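# Seat small circuit board into large board's connector

## Task

Insert the small circuit board into the connector on the large board, pushing it all the way in until both boards are parallel, and then release both boards.

## Robot and tools

Robot and world. Two arms, left_arm and right_arm, each ending in a two-finger gripper. Base poses in the scene frame: left_arm at (-0.008, +0.242, 0) m, quat_wxyz (+1.000, 0, 0, +0.007); right_arm at (-0.042, -0.343, 0) m, quat_wxyz (+1.000, 0, 0, -0.025). Scene frame: origin at table-top height, halfway between the nominal bases, +z up, +x forward over the table, left_arm toward +y (arm names do not match image sides). A two-camera stand sits behind the arms. Loose objects may get a brief random shove.

Frames. Hand positions, quaternions, velocities, targets and wrist-camera poses are reported in each arm's own base frame. Fixed cameras and the table use the scene frame. Every motion offset is taken along the axes of that arm's current Hand target. On the gripper, fingers extend along +z and close along y; end_effector_position is the point between the pads, about 5 mm behind the tips. Reported poses can be off by a few cm, more at long reach.

execute_actions(actions, cameras). actions is a list of actions; each action is a table of up to 15 rows, one row per 1/30 s control step (a short table repeats its last row to fill 15). Each row is a single list of 14 numbers in [-1, 1] covering both arms: left dx, dy, dz, rx, ry, rz, opening, then right dx, dy, dz, rx, ry, rz, opening. The first six per arm are an offset, not a pose: measured from the Hand target at the start of that action, in the Hand target's axes, with 1.0 = 0.6 m for dx..dz and 180 degrees for rx..rz (rx, ry, rz form one rotation vector). All rows of an action count from the same start, so a repeated offset adds up across actions. Six zeros means no new request (but it re-asks for the stored Hand target). opening is absolute: +1 fully open (0.070 m), -1 closed; closing fully takes about 1 s or more. Always send the wanted opening, since 0 is a real half-open command. cameras: list of names, ["all"], or []; default shows all only for an empty actions list. An empty list just reports state and images.

move(target, speed, blend, opening_speed, grip_force, blocking, cameras). target is one 14-number row (same layout and scale as above) or a list of up to 15 such rows; every row is an offset from the Hand targets as they stood when the move began, not from the previous row. Paths are straight; all arms finish together; the whole move is capped at 10 s. speed: m/s, 0.002 to 2.2, default 0.25 (rotation up to twice that in rad/s); one value or one per target. blend: corner rounding in m for lists, 0 means stop at each point. opening_speed: rate of opening change per second on the -1..1 scale, at least 0.2. grip_force: newtons per pad, 5 to 20, one value or one per arm; stays until changed. blocking=false returns after about 0.5 s while the move continues. The result adds a move: line with the ending (done, off_target, moving, held, fault) and limits (paced = pose clipped, held = steps withheld by a check). Paths do not avoid obstacles or the other arm; faster moves stray more and hit harder; aiming far beyond a contact presses harder.

wait(seconds): 0 to 3600, sends nothing new; a running move continues and may end it early. stop(): brakes a running move; braking needs some distance. zoom_image(camera, region): camera is cam_high, cam_low, cam_left_wrist or cam_right_wrist; region [x0, y0, x1, y1] in pixels of that camera's latest image, at most 504 wide and 504 tall. finished_scene(scene): ends the current scene (give its number); irreversible; call nothing else in that reply.

Results. Per arm: end_effector_position (m) and end_effector_quat_wxyz in the base frame; Hand target (last commanded pose after clipping, the base for the next offsets); Tool commands; grip_measured (opening on the command scale); Joint positions (waist, shoulder, elbow, forearm roll, wrist pitch, wrist roll, then opening in m); joint torques (drive output, noisy, offset, positive toward larger joint value); motor temperatures; for action calls, positions at some steps. Lines such as MOTOR HOT, TORQUE FAULT or OVER-TEMPERATURE FAULT warn of trouble. A gripper often stops short of its Hand target; send the remaining gap as an offset.

Cameras: cam_high, cam_low, cam_left_wrist, cam_right_wrist, each 896x504. Calibration is supplied; fixed cameras may have shifted up to about 2.3 degrees and 9 mm; wrist images may lag while moving.

Control details. Each step, commanded orientation is limited to 32 degrees from the measured one. Joint ranges (rad): waist -2.618..2.618, shoulder 0..3.140, elbow -2.967..0 (straight at -2.831), forearm roll -1.745..1.745, wrist pitch -1.220..1.220, wrist roll -2.094..2.094. Near-straight arms and paths close to an arm's own base cause sudden large swings; route around the base.

Gripping. Note grip_measured when the pads touch, then command about 0.05 below it for a full-force hold (less for lighter). Parts under about 2 mm thick get reduced force. Pad force tops out near 20 N.

Things to avoid. Dropping a board or leaving it off the table (fails the task); releasing a part still moving; slamming or hard pushing, especially into fixed or heavy objects. Any contact between the two arms, including closing a gripper on the other's fingers, can fail the task; a clearance check helps but is not complete. Contact torque at a joint's limit (waist, shoulder, elbow 21.6 N m; forearm roll, wrist pitch, wrist roll 7.52 N m, though those motors give only about 4 N m) stops that arm for 10 s. Long holding, outstretched poses or pushing at unreachable poses heat motors; at 80 °C the arm drops limp for 30 to 60 s. To end a push, command the target back behind the gripper.

Each tool is called after "Call:" by a JSON object that holds its "method" and its "body".

## Session

Call:
{"method": "execute_actions", "body": {"actions": []}}

Scene clock: 0.00 s.
left_arm: end_effector_position=(+0.1106, +0.1486, +0.1147) grip_measured=+1.00 end_effector_quat_wxyz=(+0.220, -0.331, +0.891, +0.222) | right_arm: end_effector_position=(+0.3008, +0.2613, +0.1560) grip_measured=+1.00 end_effector_quat_wxyz=(+0.352, -0.470, +0.804, +0.091)
Joint positions: left_arm=[0.473 0.734 -0.369 0.518 0.841 -0.499 0.07] | right_arm=[0.675 1.481 -0.946 0.191 0.388 -0.532 0.07]
Joint torques (N m): no reading
Motor temperatures (°C): left_arm=[31 33 33 35 33 34] | right_arm=[31 37 33 35 34 38]
Hand target: left_arm +0.1106, +0.1486, +0.1147; +0.220, -0.331, +0.891, +0.222 | right_arm +0.3008, +0.2613, +0.1560; +0.352, -0.470, +0.804, +0.091
Tool commands: left_gripper/opening=+1.0 right_gripper/opening=+1.0

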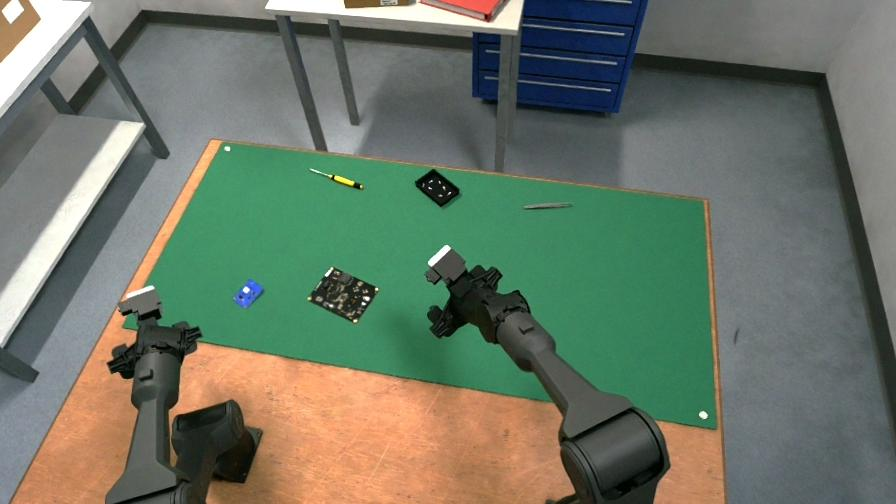

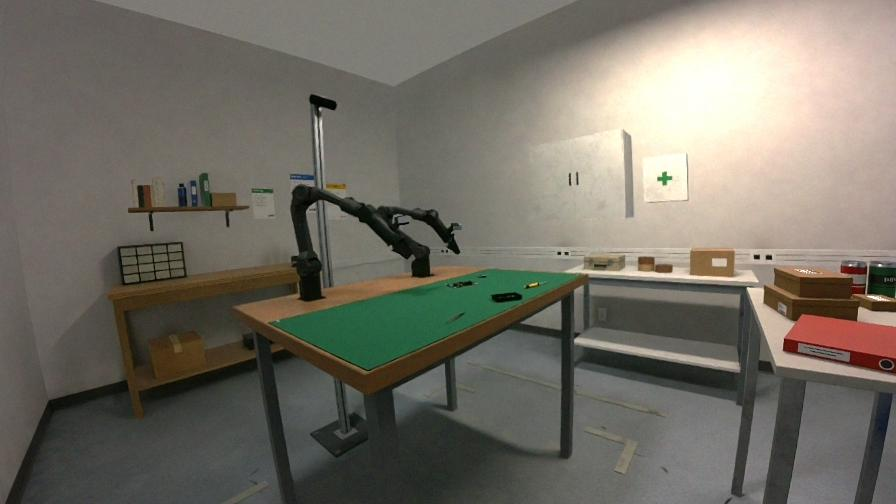

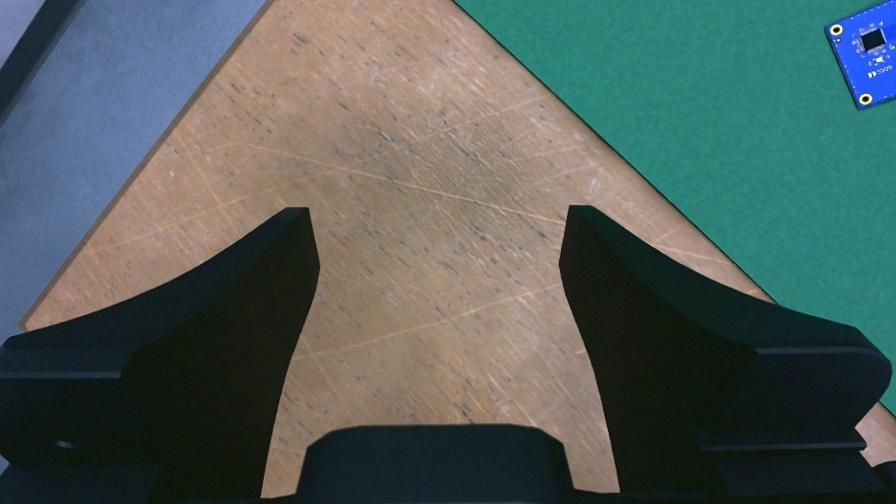

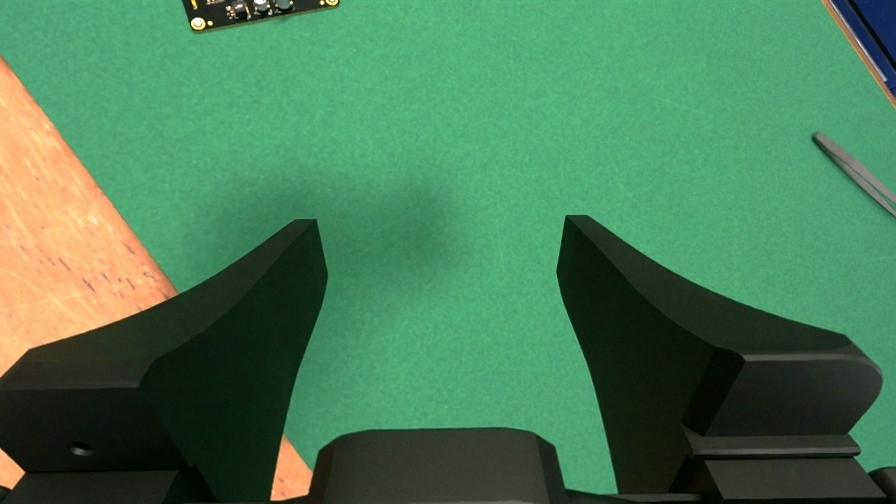

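Call:
{"method": "zoom_image", "body": {"camera": "cam_high", "region": [200, 240, 420, 360]}}

Call:
{"method": "zoom_image", "body": {"camera": "cam_high", "region": [290, 250, 400, 340]}}

Call:
{"method": "zoom_image", "body": {"camera": "cam_low", "region": [420, 250, 560, 320]}}

Scaled by 2.291 from the camera's image (finer frame: 1280x720).

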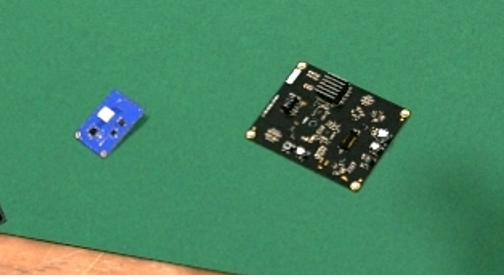

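Scaled by 4.582 from the camera's image (finer frame: 1280x720).

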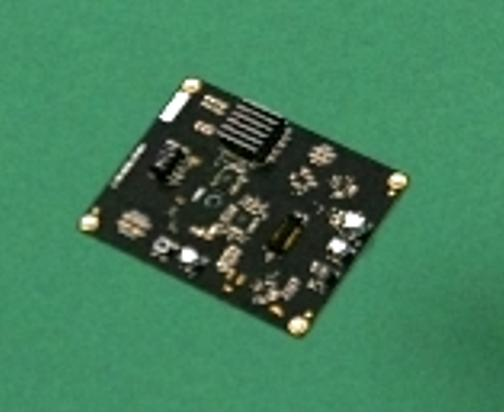

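Scaled by 3.600 from the camera's image (finer frame: 1280x720).

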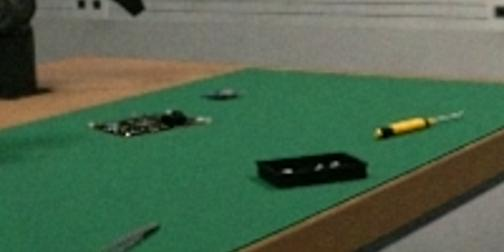

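Call:
{"method": "move", "body": {"target": [-0.2443, -0.3002, 0.0383, 0.1463, 0.1450, 0.2181, 1, 0, 0, 0, 0, 0, 0, 1], "speed": 0.4, "cameras": ["cam_left_wrist", "cam_high"]}}

Scene clock: 5.17 s.
left_arm: end_effector_position=(+0.3404, +0.1100, +0.1296) grip_measured=+1.00 end_effector_quat_wxyz=(+0.046, +0.000, +0.999, +0.015) | right_arm: end_effector_position=(+0.3008, +0.2613, +0.1560) grip_measured=+1.00 end_effector_quat_wxyz=(+0.352, -0.470, +0.804, +0.091)
Joint positions: left_arm=[0.313 1.751 -1.403 0 1.214 0.313 0.07] | right_arm=[0.675 1.481 -0.946 0.191 0.388 -0.532 0.07]
Joint torques (N m): left_arm=[-0.59 -6.9 -3.25 0.22 -0.02 -0.15] | right_arm=[-0.02 -6.14 -5.6 0.13 -0.69 -0.01]
Hand target: left_arm +0.3402, +0.1101, +0.1300; +0.000, -0.001, +1.000, +0.000 | right_arm +0.3008, +0.2613, +0.1560; +0.352, -0.470, +0.804, +0.091
Off the commanded pose: left_arm 0.000 m, 5 deg | right_arm 0.000 m, 0 deg.
joint sent to its limit (left arm) — joint 5 (wrist pitch), upper limit. The joint targets are off in orientation, not in position.
move: off_target (left_arm)
cam_left_wrist: T_world_to_cam=[[0.0053, -0.99973, -0.02275, 0.10841], [-0.87035, -0.01581, 0.49219, 0.23393], [-0.49241, 0.01719, -0.87019, 0.39544]] pos_world=[0.39775, 0.10529, 0.23144]
Images, in order (width x height): cam_high 896x504, cam_left_wrist 896x504.

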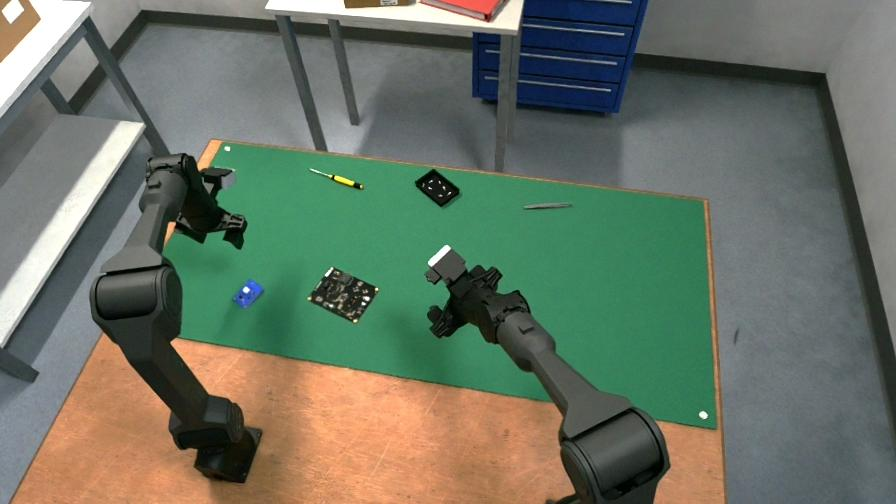

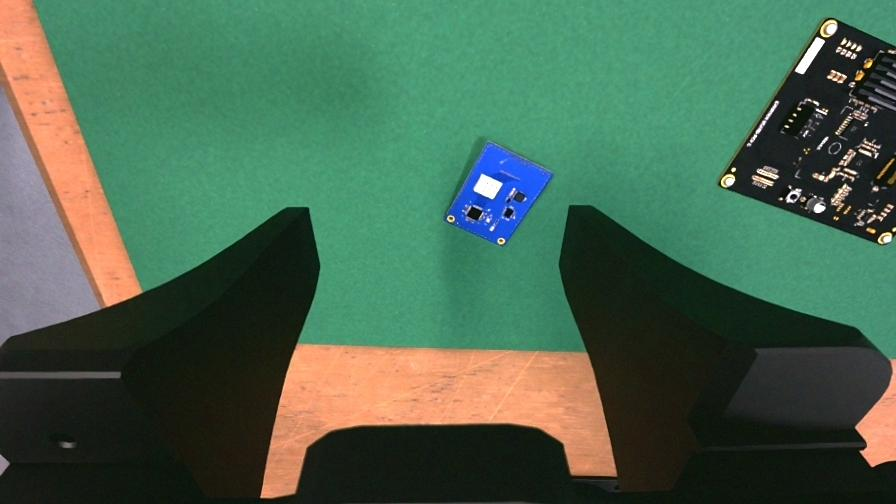

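Call:
{"method": "zoom_image", "body": {"camera": "cam_left_wrist", "region": [420, 120, 580, 260]}}

Call:
{"method": "zoom_image", "body": {"camera": "cam_left_wrist", "region": [700, 0, 896, 260]}}

Scaled by 3.150 from the camera's image (finer frame: 1280x720).

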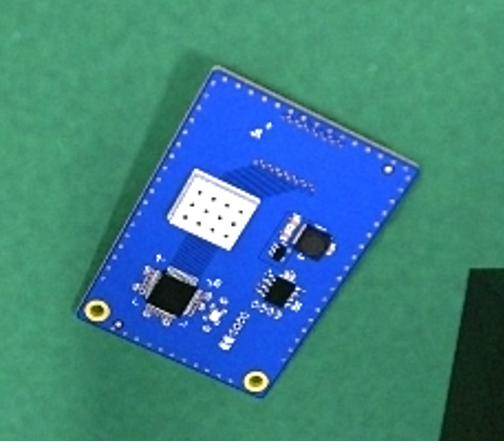

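Scaled by 1.938 from the camera's image (finer frame: 1280x720).

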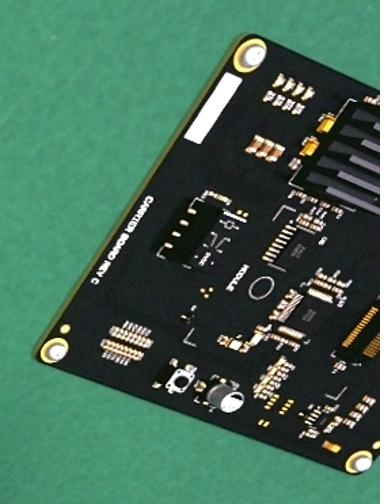

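Call:
{"method": "move", "body": {"target": [-0.0783, -0.3317, 0.0833, 0, 0, 0, 1, 0, 0, 0, 0, 0, 0, 1], "speed": 0.4, "cameras": ["cam_left_wrist"]}}

Call:
{"method": "zoom_image", "body": {"camera": "cam_left_wrist", "region": [296, 0, 646, 300]}}

Scene clock: 7.17 s.
left_arm: end_effector_position=(+0.3876, -0.0890, +0.0796) grip_measured=+1.00 end_effector_quat_wxyz=(+0.007, -0.001, +1.000, -0.002) | right_arm: end_effector_position=(+0.3008, +0.2613, +0.1560) grip_measured=+1.00 end_effector_quat_wxyz=(+0.352, -0.470, +0.804, +0.091)
Joint positions: left_arm=[-0.226 1.992 -1.563 0 1.213 -0.228 0.07] | right_arm=[0.675 1.481 -0.946 0.191 0.388 -0.532 0.07]
Joint torques (N m): left_arm=[-0.26 -8.23 -3.12 0.22 0.19 0.21] | right_arm=[-0.02 -6.15 -5.6 0.13 -0.69 -0.01]
Hand target: left_arm +0.3875, -0.0889, +0.0800; +0.000, -0.001, +1.000, +0.000 | right_arm +0.3008, +0.2613, +0.1560; +0.352, -0.470, +0.804, +0.091
Off the commanded pose: left_arm 0.000 m, 1 deg | right_arm 0.000 m, 0 deg.
joint sent to its limit (left arm) — joint 5 (wrist pitch), upper limit. The joint targets still meet the commanded pose.
move: done
cam_left_wrist: T_world_to_cam=[[0.0062, -0.99994, 0.00928, -0.09488], [-0.83015, 0.00003, 0.55754, 0.27709], [-0.5575, -0.01116, -0.8301, 0.39811]] pos_world=[0.45256, -0.09044, 0.17687]

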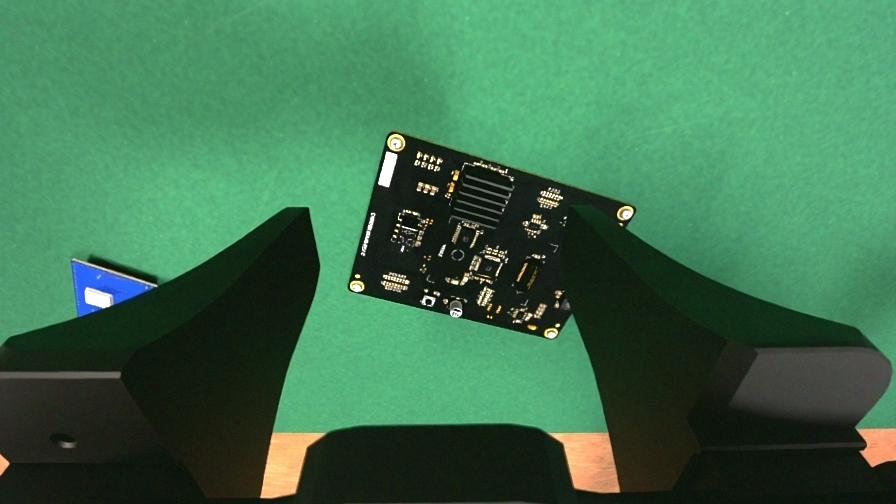

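Scaled by 1.440 from the camera's image (finer frame: 1280x720).

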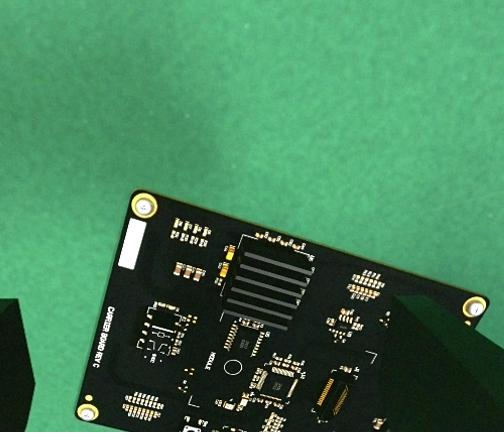

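Call:
{"method": "zoom_image", "body": {"camera": "cam_left_wrist", "region": [340, 130, 650, 345]}}

Call:
{"method": "zoom_image", "body": {"camera": "cam_left_wrist", "region": [420, 225, 580, 345]}}

Scaled by 1.626 from the camera's image (finer frame: 1280x720).

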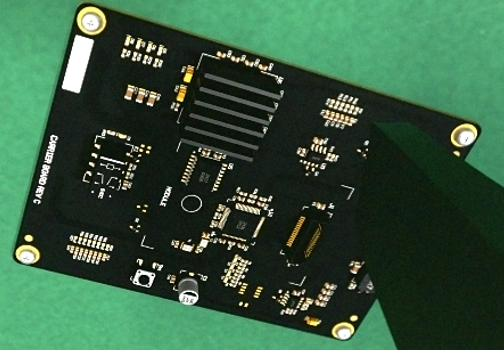

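Scaled by 3.150 from the camera's image (finer frame: 1280x720).

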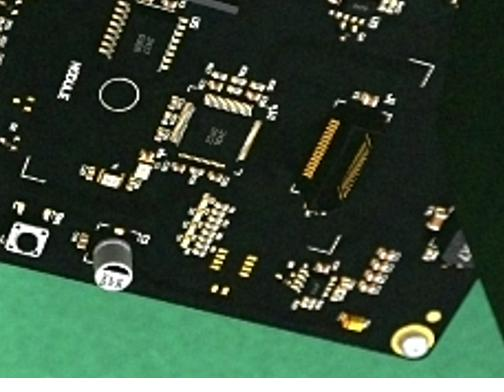

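Call:
{"method": "move", "body": {"target": [0.1163, 0.2715, 0.0333, 0, 0, 0.1444, 1, 0, 0, 0, 0, 0, 0, 1], "speed": 0.4, "cameras": ["cam_left_wrist"]}}

Call:
{"method": "zoom_image", "body": {"camera": "cam_left_wrist", "region": [300, 60, 600, 260]}}

Scene clock: 12.07 s.
left_arm: end_effector_position=(+0.3174, +0.0739, +0.0600) grip_measured=+1.00 end_effector_quat_wxyz=(+0.000, +0.224, +0.975, +0.000) | right_arm: end_effector_position=(+0.3008, +0.2613, +0.1560) grip_measured=+1.00 end_effector_quat_wxyz=(+0.352, -0.470, +0.804, +0.091)
Joint positions: left_arm=[0.229 1.789 -1.169 -0.001 1.037 0.681 0.07] | right_arm=[0.675 1.481 -0.946 0.191 0.388 -0.532 0.07]
Joint torques (N m): left_arm=[-1.4 -6.15 -3.38 0.19 0.03 -0.16] | right_arm=[-0.02 -6.15 -5.61 0.13 -0.69 -0.01]
Hand target: left_arm +0.3175, +0.0739, +0.0601; +0.000, +0.224, +0.975, +0.000 | right_arm +0.3008, +0.2613, +0.1560; +0.352, -0.470, +0.804, +0.091
Off the commanded pose: left_arm 0.000 m, 0 deg | right_arm 0.000 m, 0 deg.
move: done
cam_left_wrist: T_world_to_cam=[[-0.43255, -0.90159, 0.0064, 0.20089], [-0.73951, 0.35884, 0.56952, 0.17372], [-0.51577, 0.24161, -0.82195, 0.3121]] pos_world=[0.37634, 0.04338, 0.1563]

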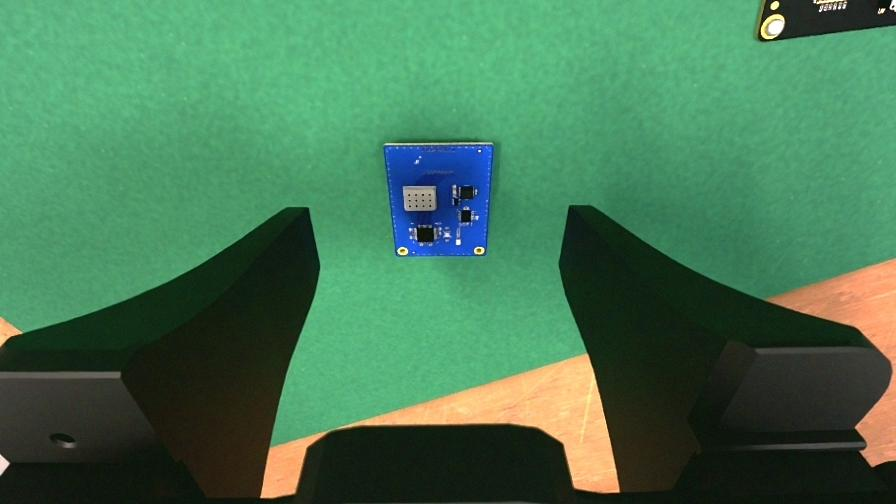

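Scaled by 1.680 from the camera's image (finer frame: 1280x720).

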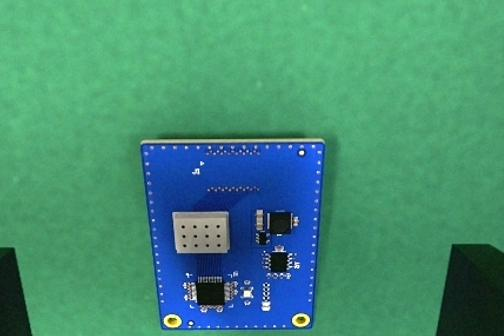

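Call:
{"method": "move", "body": {"target": [0, 0, 0.065, 0, -0.025, 0, 1, 0, 0, 0, 0, 0, 0, 1], "speed": 0.15, "cameras": ["cam_left_wrist", "cam_high", "cam_low"]}}

Call:
{"method": "zoom_image", "body": {"camera": "cam_left_wrist", "region": [280, 100, 600, 320]}}

Call:
{"method": "zoom_image", "body": {"camera": "cam_low", "region": [420, 250, 520, 300]}}

Scene clock: 14.93 s.
left_arm: end_effector_position=(+0.3172, +0.0737, +0.0206) grip_measured=+1.00 end_effector_quat_wxyz=(+0.038, +0.224, +0.974, -0.009) | right_arm: end_effector_position=(+0.3008, +0.2613, +0.1560) grip_measured=+1.00 end_effector_quat_wxyz=(+0.352, -0.470, +0.804, +0.091)
Joint positions: left_arm=[0.264 1.82 -1.029 -0.072 0.81 0.765 0.07] | right_arm=[0.675 1.481 -0.946 0.191 0.388 -0.532 0.07]
Joint torques (N m): left_arm=[-0.69 -5.97 -3.89 0.15 0.18 -0.18] | right_arm=[-0.02 -6.14 -5.61 0.13 -0.69 -0.01]
Hand target: left_arm +0.3175, +0.0739, +0.0211; +0.039, +0.224, +0.974, -0.009 | right_arm +0.3008, +0.2613, +0.1560; +0.352, -0.470, +0.804, +0.091
Off the commanded pose: left_arm 0.001 m, 0 deg | right_arm 0.000 m, 0 deg.
move: done
cam_left_wrist: T_world_to_cam=[[-0.43445, -0.90067, 0.00712, 0.20128], [-0.77636, 0.37848, 0.504, 0.20775], [-0.45663, 0.21343, -0.86368, 0.26381]] pos_world=[0.3692, 0.04635, 0.1217]
Images, in order (width x height): cam_high 896x504, cam_low 896x504, cam_left_wrist 896x504.

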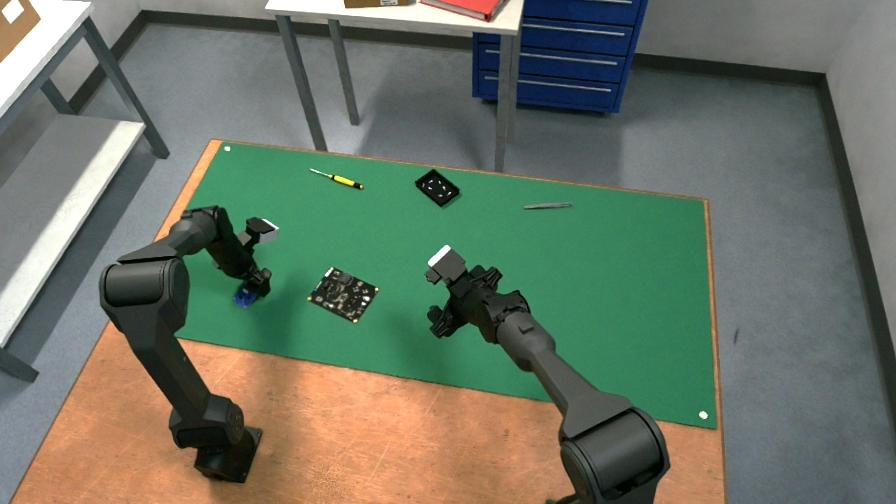

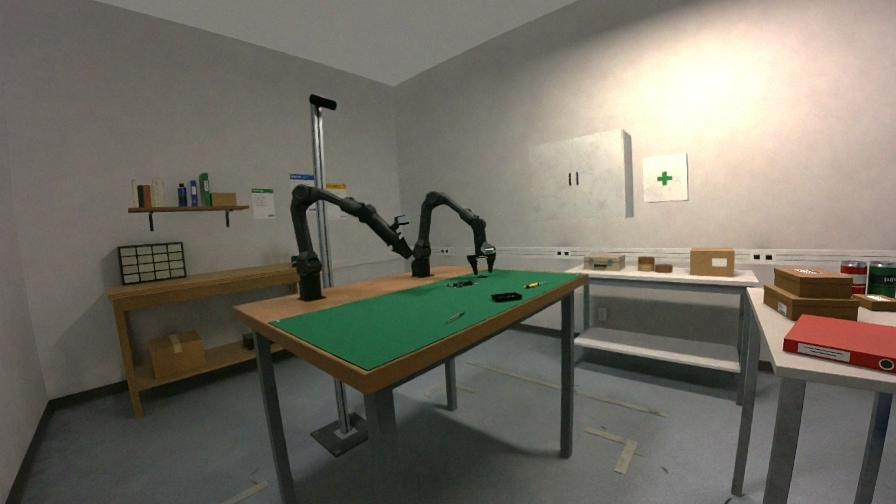

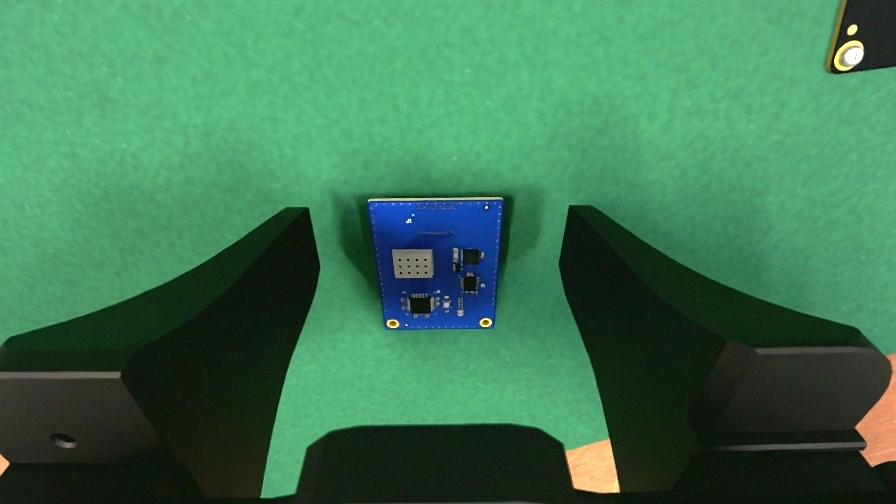

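Scaled by 1.575 from the camera's image (finer frame: 1280x720).

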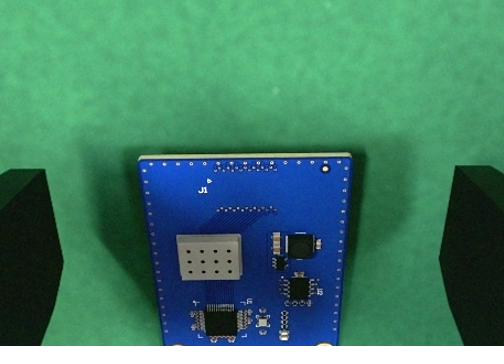

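Scaled by 5.040 from the camera's image (finer frame: 1280x720).

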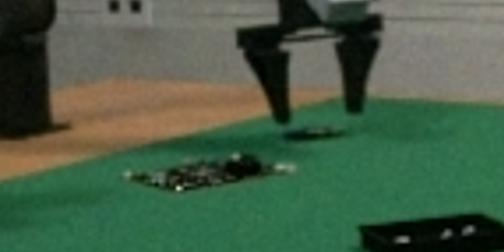

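Call:
{"method": "move", "body": {"target": [0.005, 0.0013, 0.0225, 0, 0, 0, 1, 0, 0, 0, 0, 0, 0, 1], "speed": 0.05, "cameras": ["cam_left_wrist"]}}

Call:
{"method": "zoom_image", "body": {"camera": "cam_left_wrist", "region": [280, 180, 600, 400]}}

Scene clock: 15.93 s.
left_arm: end_effector_position=(+0.3162, +0.0754, +0.0072) grip_measured=+1.00 end_effector_quat_wxyz=(+0.039, +0.224, +0.974, -0.008) | right_arm: end_effector_position=(+0.3008, +0.2613, +0.1560) grip_measured=+1.00 end_effector_quat_wxyz=(+0.352, -0.470, +0.804, +0.091)
Joint positions: left_arm=[0.269 1.847 -1.004 -0.075 0.757 0.775 0.07] | right_arm=[0.675 1.481 -0.946 0.191 0.388 -0.532 0.07]
Joint torques (N m): left_arm=[-0.36 -6.02 -3 -0.15 0.17 0.19] | right_arm=[-0.02 -6.14 -5.6 0.13 -0.69 -0.01]
Hand target: left_arm +0.3161, +0.0755, +0.0074; +0.039, +0.224, +0.974, -0.009 | right_arm +0.3008, +0.2613, +0.1560; +0.352, -0.470, +0.804, +0.091
Off the commanded pose: left_arm 0.000 m, 0 deg | right_arm 0.000 m, 0 deg.
move: done
cam_left_wrist: T_world_to_cam=[[-0.43417, -0.90082, 0.00523, 0.20245], [-0.7773, 0.37756, 0.50325, 0.21347], [-0.45531, 0.21443, -0.86413, 0.25099]] pos_world=[0.36811, 0.04795, 0.1084]

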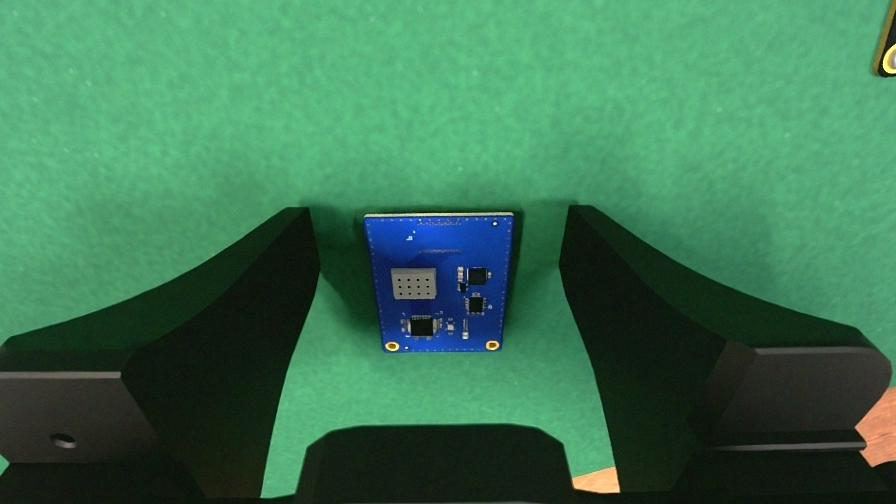

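Scaled by 1.575 from the camera's image (finer frame: 1280x720).

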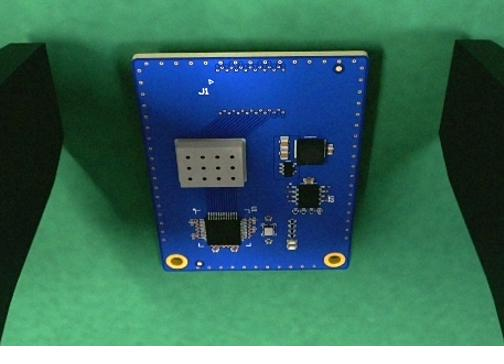

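Call:
{"method": "move", "body": {"target": [0, 0, 0.001, 0, 0, 0, 0.0, 0, 0, 0, 0, 0, 0, 1], "speed": 0.05, "opening_speed": 1.0, "cameras": ["cam_left_wrist"]}}

Call:
{"method": "zoom_image", "body": {"camera": "cam_left_wrist", "region": [280, 180, 600, 400]}}

Scene clock: 17.70 s.
left_arm: end_effector_position=(+0.3164, +0.0753, +0.0069) grip_measured=+0.15 end_effector_quat_wxyz=(+0.039, +0.224, +0.974, -0.009) | right_arm: end_effector_position=(+0.3008, +0.2613, +0.1560) grip_measured=+1.00 end_effector_quat_wxyz=(+0.352, -0.470, +0.804, +0.091)
Joint positions: left_arm=[0.269 1.848 -1.004 -0.076 0.756 0.775 0.04] | right_arm=[0.675 1.481 -0.946 0.191 0.388 -0.532 0.07]
Joint torques (N m): left_arm=[-0.7 -4.91 -3.13 -0.15 -0.16 0.19] | right_arm=[-0.02 -6.15 -5.6 0.13 -0.69 -0.01]
Hand target: left_arm +0.3162, +0.0755, +0.0068; +0.039, +0.224, +0.974, -0.009 | right_arm +0.3008, +0.2613, +0.1560; +0.352, -0.470, +0.804, +0.091
Off the commanded pose: left_arm 0.000 m, 0 deg | right_arm 0.000 m, 0 deg.
move: done
cam_left_wrist: T_world_to_cam=[[-0.43352, -0.90113, 0.00558, 0.20223], [-0.77771, 0.37726, 0.50284, 0.21386], [-0.45523, 0.21365, -0.86436, 0.2509]] pos_world=[0.36821, 0.04795, 0.1082]

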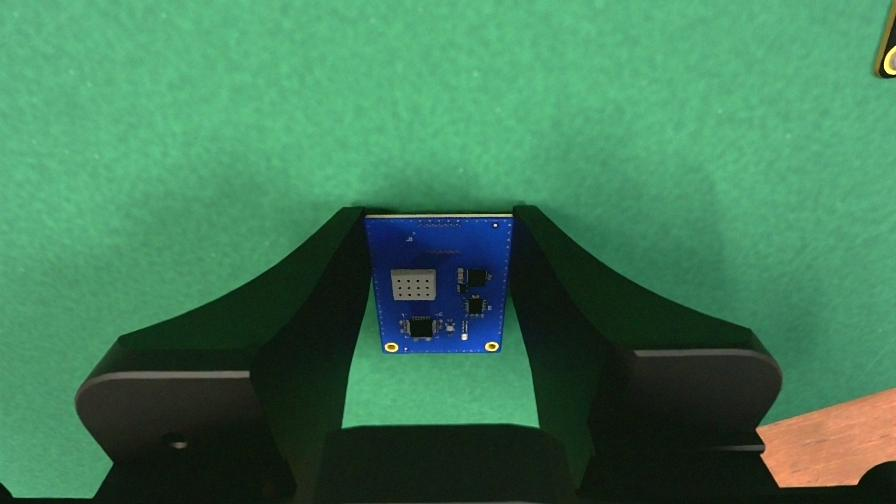

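Scaled by 1.575 from the camera's image (finer frame: 1280x720).

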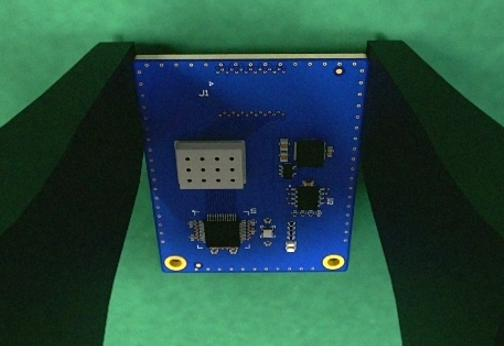

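Call:
{"method": "move", "body": {"target": [[0, 0, 0, 0, 0, 0, 0.35, 0, 0, 0, 0, 0, 0, 1], [0, 0, 0.0035, 0, 0, 0, 0.35, 0, 0, 0, 0, 0, 0, 1]], "speed": 0.02, "opening_speed": 1.0, "cameras": ["cam_left_wrist"]}}

Call:
{"method": "zoom_image", "body": {"camera": "cam_left_wrist", "region": [280, 180, 600, 400]}}

Scene clock: 20.03 s.
left_arm: end_effector_position=(+0.3163, +0.0754, +0.0046) grip_measured=+0.35 end_effector_quat_wxyz=(+0.039, +0.224, +0.974, -0.008) | right_arm: end_effector_position=(+0.3008, +0.2613, +0.1560) grip_measured=+1.00 end_effector_quat_wxyz=(+0.352, -0.470, +0.804, +0.091)
Joint positions: left_arm=[0.269 1.853 -1.001 -0.076 0.748 0.776 0.047] | right_arm=[0.675 1.481 -0.946 0.191 0.388 -0.532 0.07]
Joint torques (N m): left_arm=[-1.56 -5.43 -2.6 -0.17 0.03 0.17] | right_arm=[-0.01 -6.15 -5.61 0.13 -0.69 0]
Hand target: left_arm +0.3163, +0.0754, +0.0047; +0.039, +0.224, +0.974, -0.009 | right_arm +0.3008, +0.2613, +0.1560; +0.352, -0.470, +0.804, +0.091
Off the commanded pose: left_arm 0.000 m, 0 deg | right_arm 0.000 m, 0 deg.
move: done
cam_left_wrist: T_world_to_cam=[[-0.43394, -0.90093, 0.00549, 0.20249], [-0.7773, 0.37745, 0.50333, 0.21477], [-0.45553, 0.21415, -0.86408, 0.24895]] pos_world=[0.36821, 0.04805, 0.1059]

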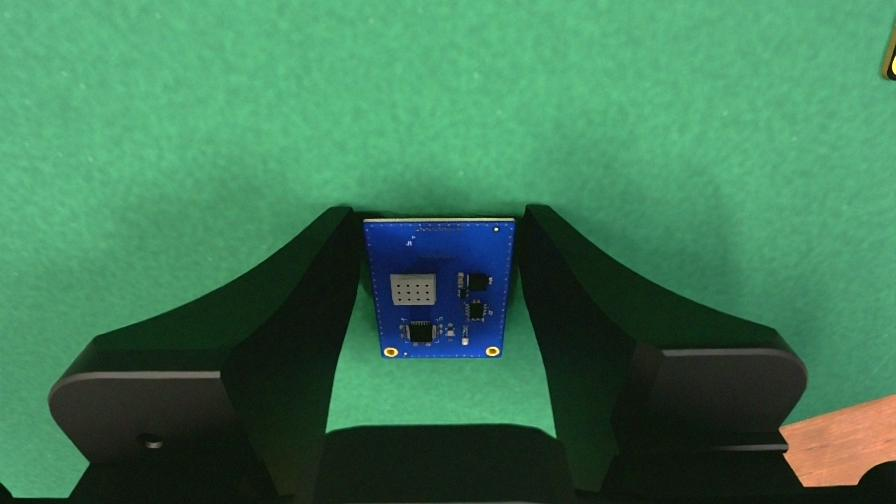

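Scaled by 1.575 from the camera's image (finer frame: 1280x720).

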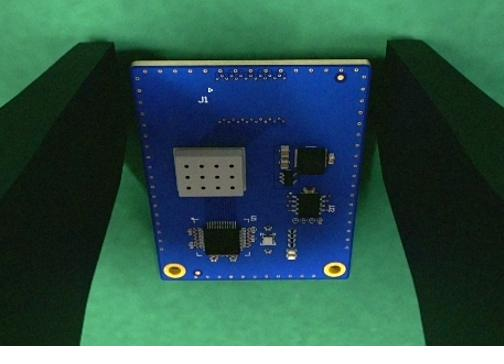

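Call:
{"method": "move", "body": {"target": [0, 0, 0, 0, 0, 0, 0.0, 0, 0, 0, 0, 0, 0, 1], "speed": 0.05, "opening_speed": 1.0}}

Call:
{"method": "move", "body": {"target": [0, 0, -0.05, 0, 0, 0, 0.0, 0, 0, 0, 0, 0, 0, 1], "speed": 0.1, "cameras": ["cam_left_wrist", "cam_low"]}}

Call:
{"method": "zoom_image", "body": {"camera": "cam_left_wrist", "region": [280, 180, 600, 400]}}

Call:
{"method": "zoom_image", "body": {"camera": "cam_low", "region": [440, 250, 520, 300]}}

Scene clock: 23.73 s.
left_arm: end_effector_position=(+0.3163, +0.0754, +0.0046) grip_measured=+0.15 end_effector_quat_wxyz=(+0.039, +0.224, +0.974, -0.008) | right_arm: end_effector_position=(+0.3008, +0.2613, +0.1560) grip_measured=+1.00 end_effector_quat_wxyz=(+0.352, -0.470, +0.804, +0.091)
Joint positions: left_arm=[0.269 1.853 -1.001 -0.076 0.748 0.776 0.04] | right_arm=[0.675 1.481 -0.946 0.191 0.388 -0.532 0.07]
Joint torques (N m): left_arm=[-1.74 -6.75 -3.82 -0.15 0.15 0.19] | right_arm=[-0.02 -6.15 -5.61 0.13 -0.69 0]
Hand target: left_arm +0.3163, +0.0754, +0.0047; +0.039, +0.224, +0.974, -0.009 | right_arm +0.3008, +0.2613, +0.1560; +0.352, -0.470, +0.804, +0.091
Off the commanded pose: left_arm 0.000 m, 0 deg | right_arm 0.000 m, 0 deg.
move: done

Scene clock: 24.37 s.
left_arm: end_effector_position=(+0.3147, +0.0764, +0.0355) grip_measured=+0.15 end_effector_quat_wxyz=(+0.040, +0.224, +0.974, -0.008) | right_arm: end_effector_position=(+0.3008, +0.2613, +0.1560) grip_measured=+1.00 end_effector_quat_wxyz=(+0.352, -0.470, +0.804, +0.091)
Joint positions: left_arm=[0.274 1.783 -1.045 -0.069 0.859 0.77 0.04] | right_arm=[0.675 1.481 -0.946 0.191 0.388 -0.532 0.07]
Joint torques (N m): left_arm=[-0.11 -4.9 -2.73 0.13 -0.17 -0.18] | right_arm=[-0.02 -6.15 -5.6 0.13 -0.69 0]
Hand target: left_arm +0.3142, +0.0764, +0.0346; +0.039, +0.224, +0.974, -0.009 | right_arm +0.3008, +0.2613, +0.1560; +0.352, -0.470, +0.804, +0.091
Off the commanded pose: left_arm 0.001 m, 0 deg | right_arm 0.000 m, 0 deg.
move: done
cam_left_wrist: T_world_to_cam=[[-0.43411, -0.90085, 0.00443, 0.20261], [-0.77843, 0.37758, 0.50148, 0.19803], [-0.45343, 0.21425, -0.86516, 0.27394]] pos_world=[0.36632, 0.04905, 0.13679]
Images, in order (width x height): cam_low 896x504, cam_left_wrist 896x504.

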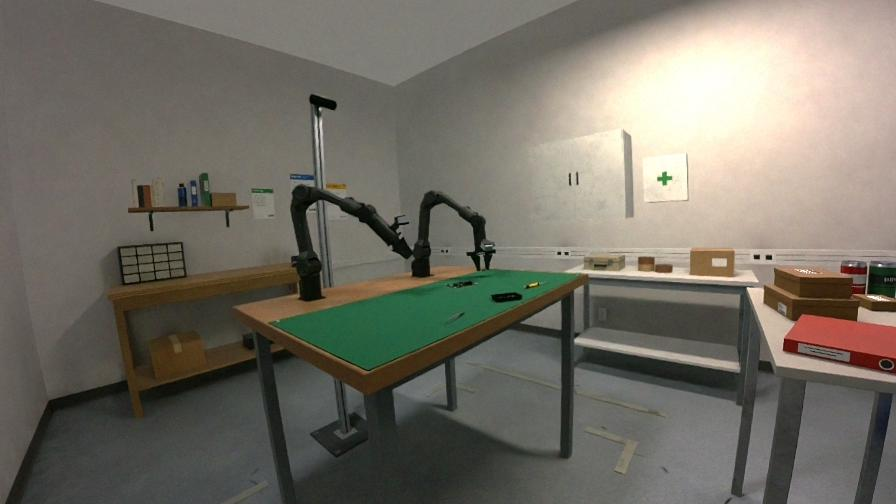

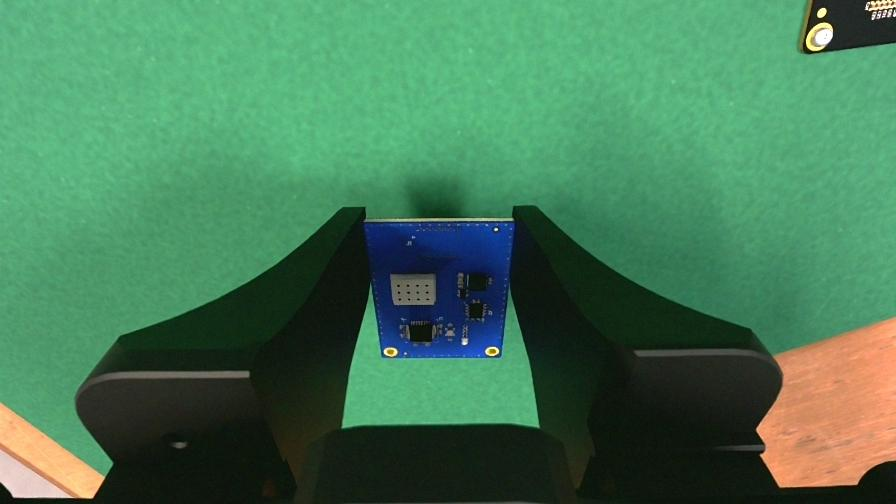

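Scaled by 1.575 from the camera's image (finer frame: 1280x720).

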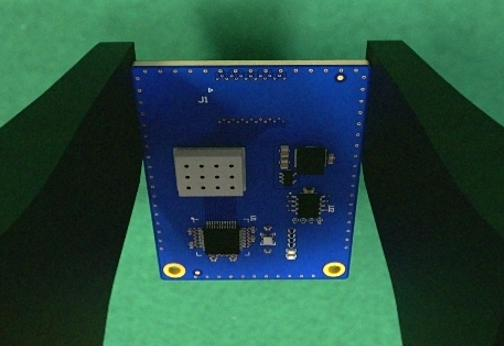

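Scaled by 6.300 from the camera's image (finer frame: 1280x720).

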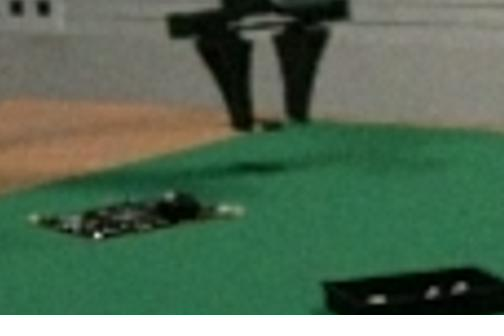

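Call:
{"method": "move", "body": {"target": [-0.1652, -0.3122, -0.0128, 0.0234, 0.0139, 0.4449, 0.0, 0, 0, 0, 0, 0, 0, 1], "speed": 0.3, "cameras": ["cam_left_wrist", "cam_right_wrist"]}}

Call:
{"method": "zoom_image", "body": {"camera": "cam_left_wrist", "region": [280, 100, 600, 380]}}

Scene clock: 31.77 s.
left_arm: end_effector_position=(+0.3207, -0.1356, +0.0500) grip_measured=+0.15 end_effector_quat_wxyz=(+0.008, +0.800, +0.600, -0.010) | right_arm: end_effector_position=(+0.3008, +0.2613, +0.1560) grip_measured=+1.00 end_effector_quat_wxyz=(+0.352, -0.470, +0.804, +0.091)
Joint positions: left_arm=[-0.383 1.873 -1.248 -0.03 1.031 1.486 0.04] | right_arm=[0.675 1.481 -0.946 0.191 0.388 -0.532 0.07]
Joint torques (N m): left_arm=[-0.55 -6.11 -3.23 0.13 0.15 -0.15] | right_arm=[-0.02 -6.15 -5.61 0.13 -0.69 0]
Hand target: left_arm +0.3207, -0.1350, +0.0500; +0.008, +0.799, +0.601, -0.010 | right_arm +0.3008, +0.2613, +0.1560; +0.352, -0.470, +0.804, +0.091
Off the commanded pose: left_arm 0.001 m, 0 deg | right_arm 0.000 m, 0 deg.
move: done
cam_left_wrist: T_world_to_cam=[[-0.96134, 0.27531, 0.00541, 0.3427], [0.23312, 0.80326, 0.54812, 0.00649], [0.14655, 0.52819, -0.83639, 0.18346]] pos_world=[0.30105, -0.19646, 0.14803]

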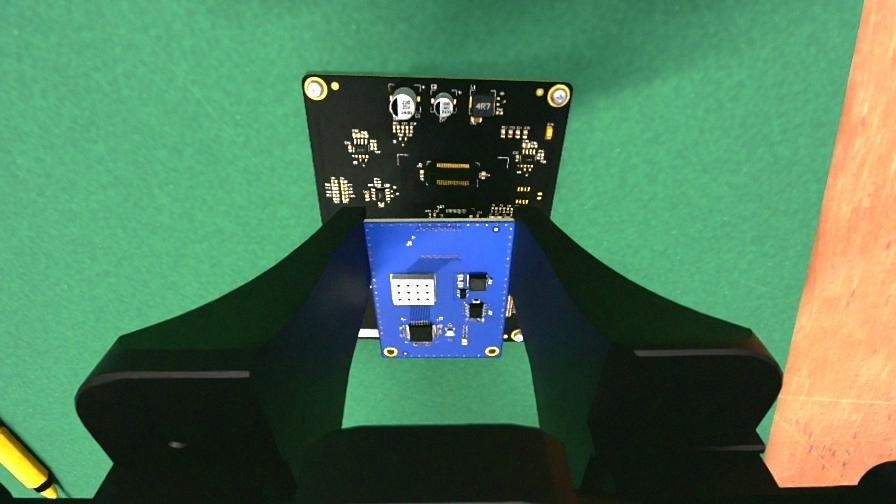

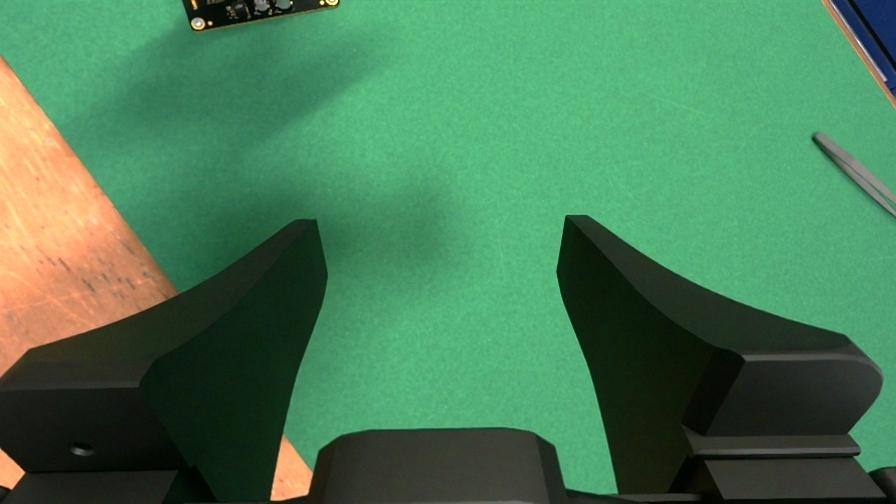

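Scaled by 1.575 from the camera's image (finer frame: 1280x720).

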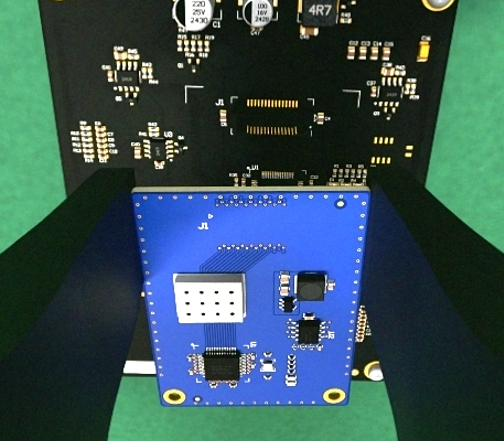

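Call:
{"method": "zoom_image", "body": {"camera": "cam_left_wrist", "region": [370, 130, 530, 250]}}

Scaled by 3.150 from the camera's image (finer frame: 1280x720).

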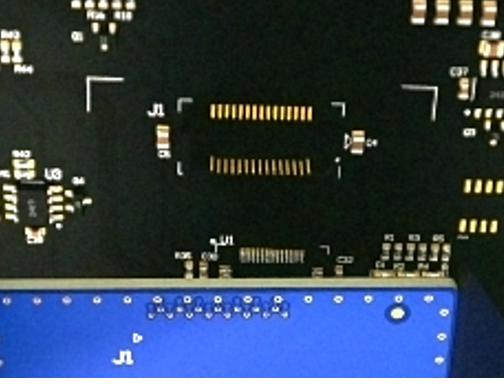

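Call:
{"method": "move", "body": {"target": [0, -0.0075, 0.0467, 0, 0, 0.0111, 0.0, 0, 0, 0, 0, 0, 0, 1], "speed": 0.08, "cameras": ["cam_left_wrist"]}}

Call:
{"method": "zoom_image", "body": {"camera": "cam_left_wrist", "region": [340, 130, 540, 250]}}

Scene clock: 34.27 s.
left_arm: end_effector_position=(+0.3157, -0.1339, +0.0213) grip_measured=+0.15 end_effector_quat_wxyz=(+0.007, +0.809, +0.587, -0.011) | right_arm: end_effector_position=(+0.3008, +0.2613, +0.1560) grip_measured=+1.00 end_effector_quat_wxyz=(+0.352, -0.470, +0.804, +0.091)
Joint positions: left_arm=[-0.385 1.907 -1.172 -0.032 0.922 1.521 0.04] | right_arm=[0.675 1.481 -0.946 0.191 0.388 -0.532 0.07]
Joint torques (N m): left_arm=[-1.49 -6.84 -4.06 -0.14 0.27 -0.01] | right_arm=[-0.02 -6.15 -5.6 0.13 -0.69 0]
Hand target: left_arm +0.3161, -0.1344, +0.0220; +0.008, +0.809, +0.587, -0.010 | right_arm +0.3008, +0.2613, +0.1560; +0.352, -0.470, +0.804, +0.091
Off the commanded pose: left_arm 0.001 m, 0 deg | right_arm 0.000 m, 0 deg.
move: done
cam_left_wrist: T_world_to_cam=[[-0.95198, 0.30607, 0.00699, 0.3387], [0.25955, 0.79479, 0.54858, 0.01252], [0.16235, 0.52405, -0.83607, 0.15366]] pos_world=[0.29424, -0.19414, 0.11924]

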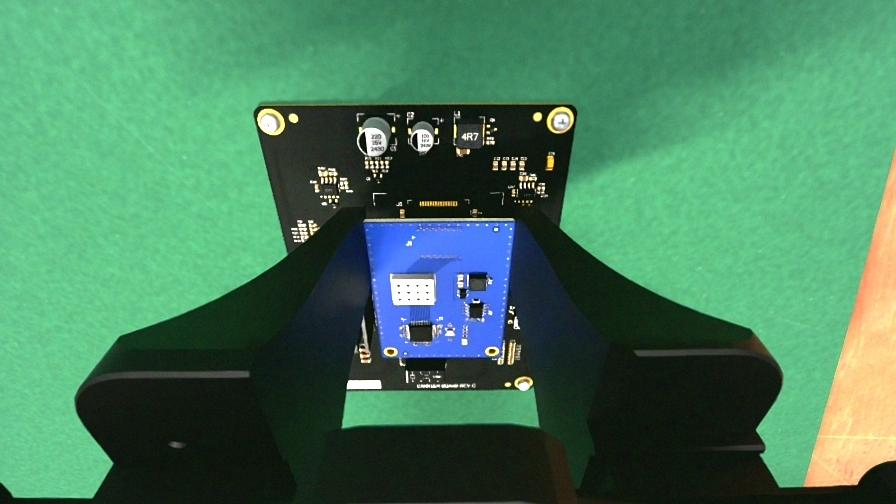

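Scaled by 2.520 from the camera's image (finer frame: 1280x720).

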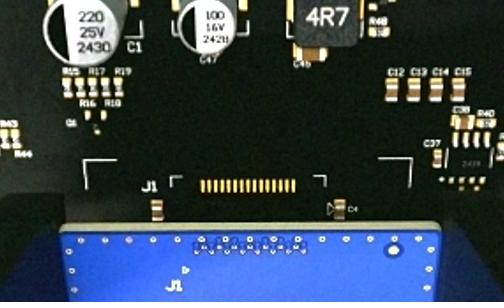

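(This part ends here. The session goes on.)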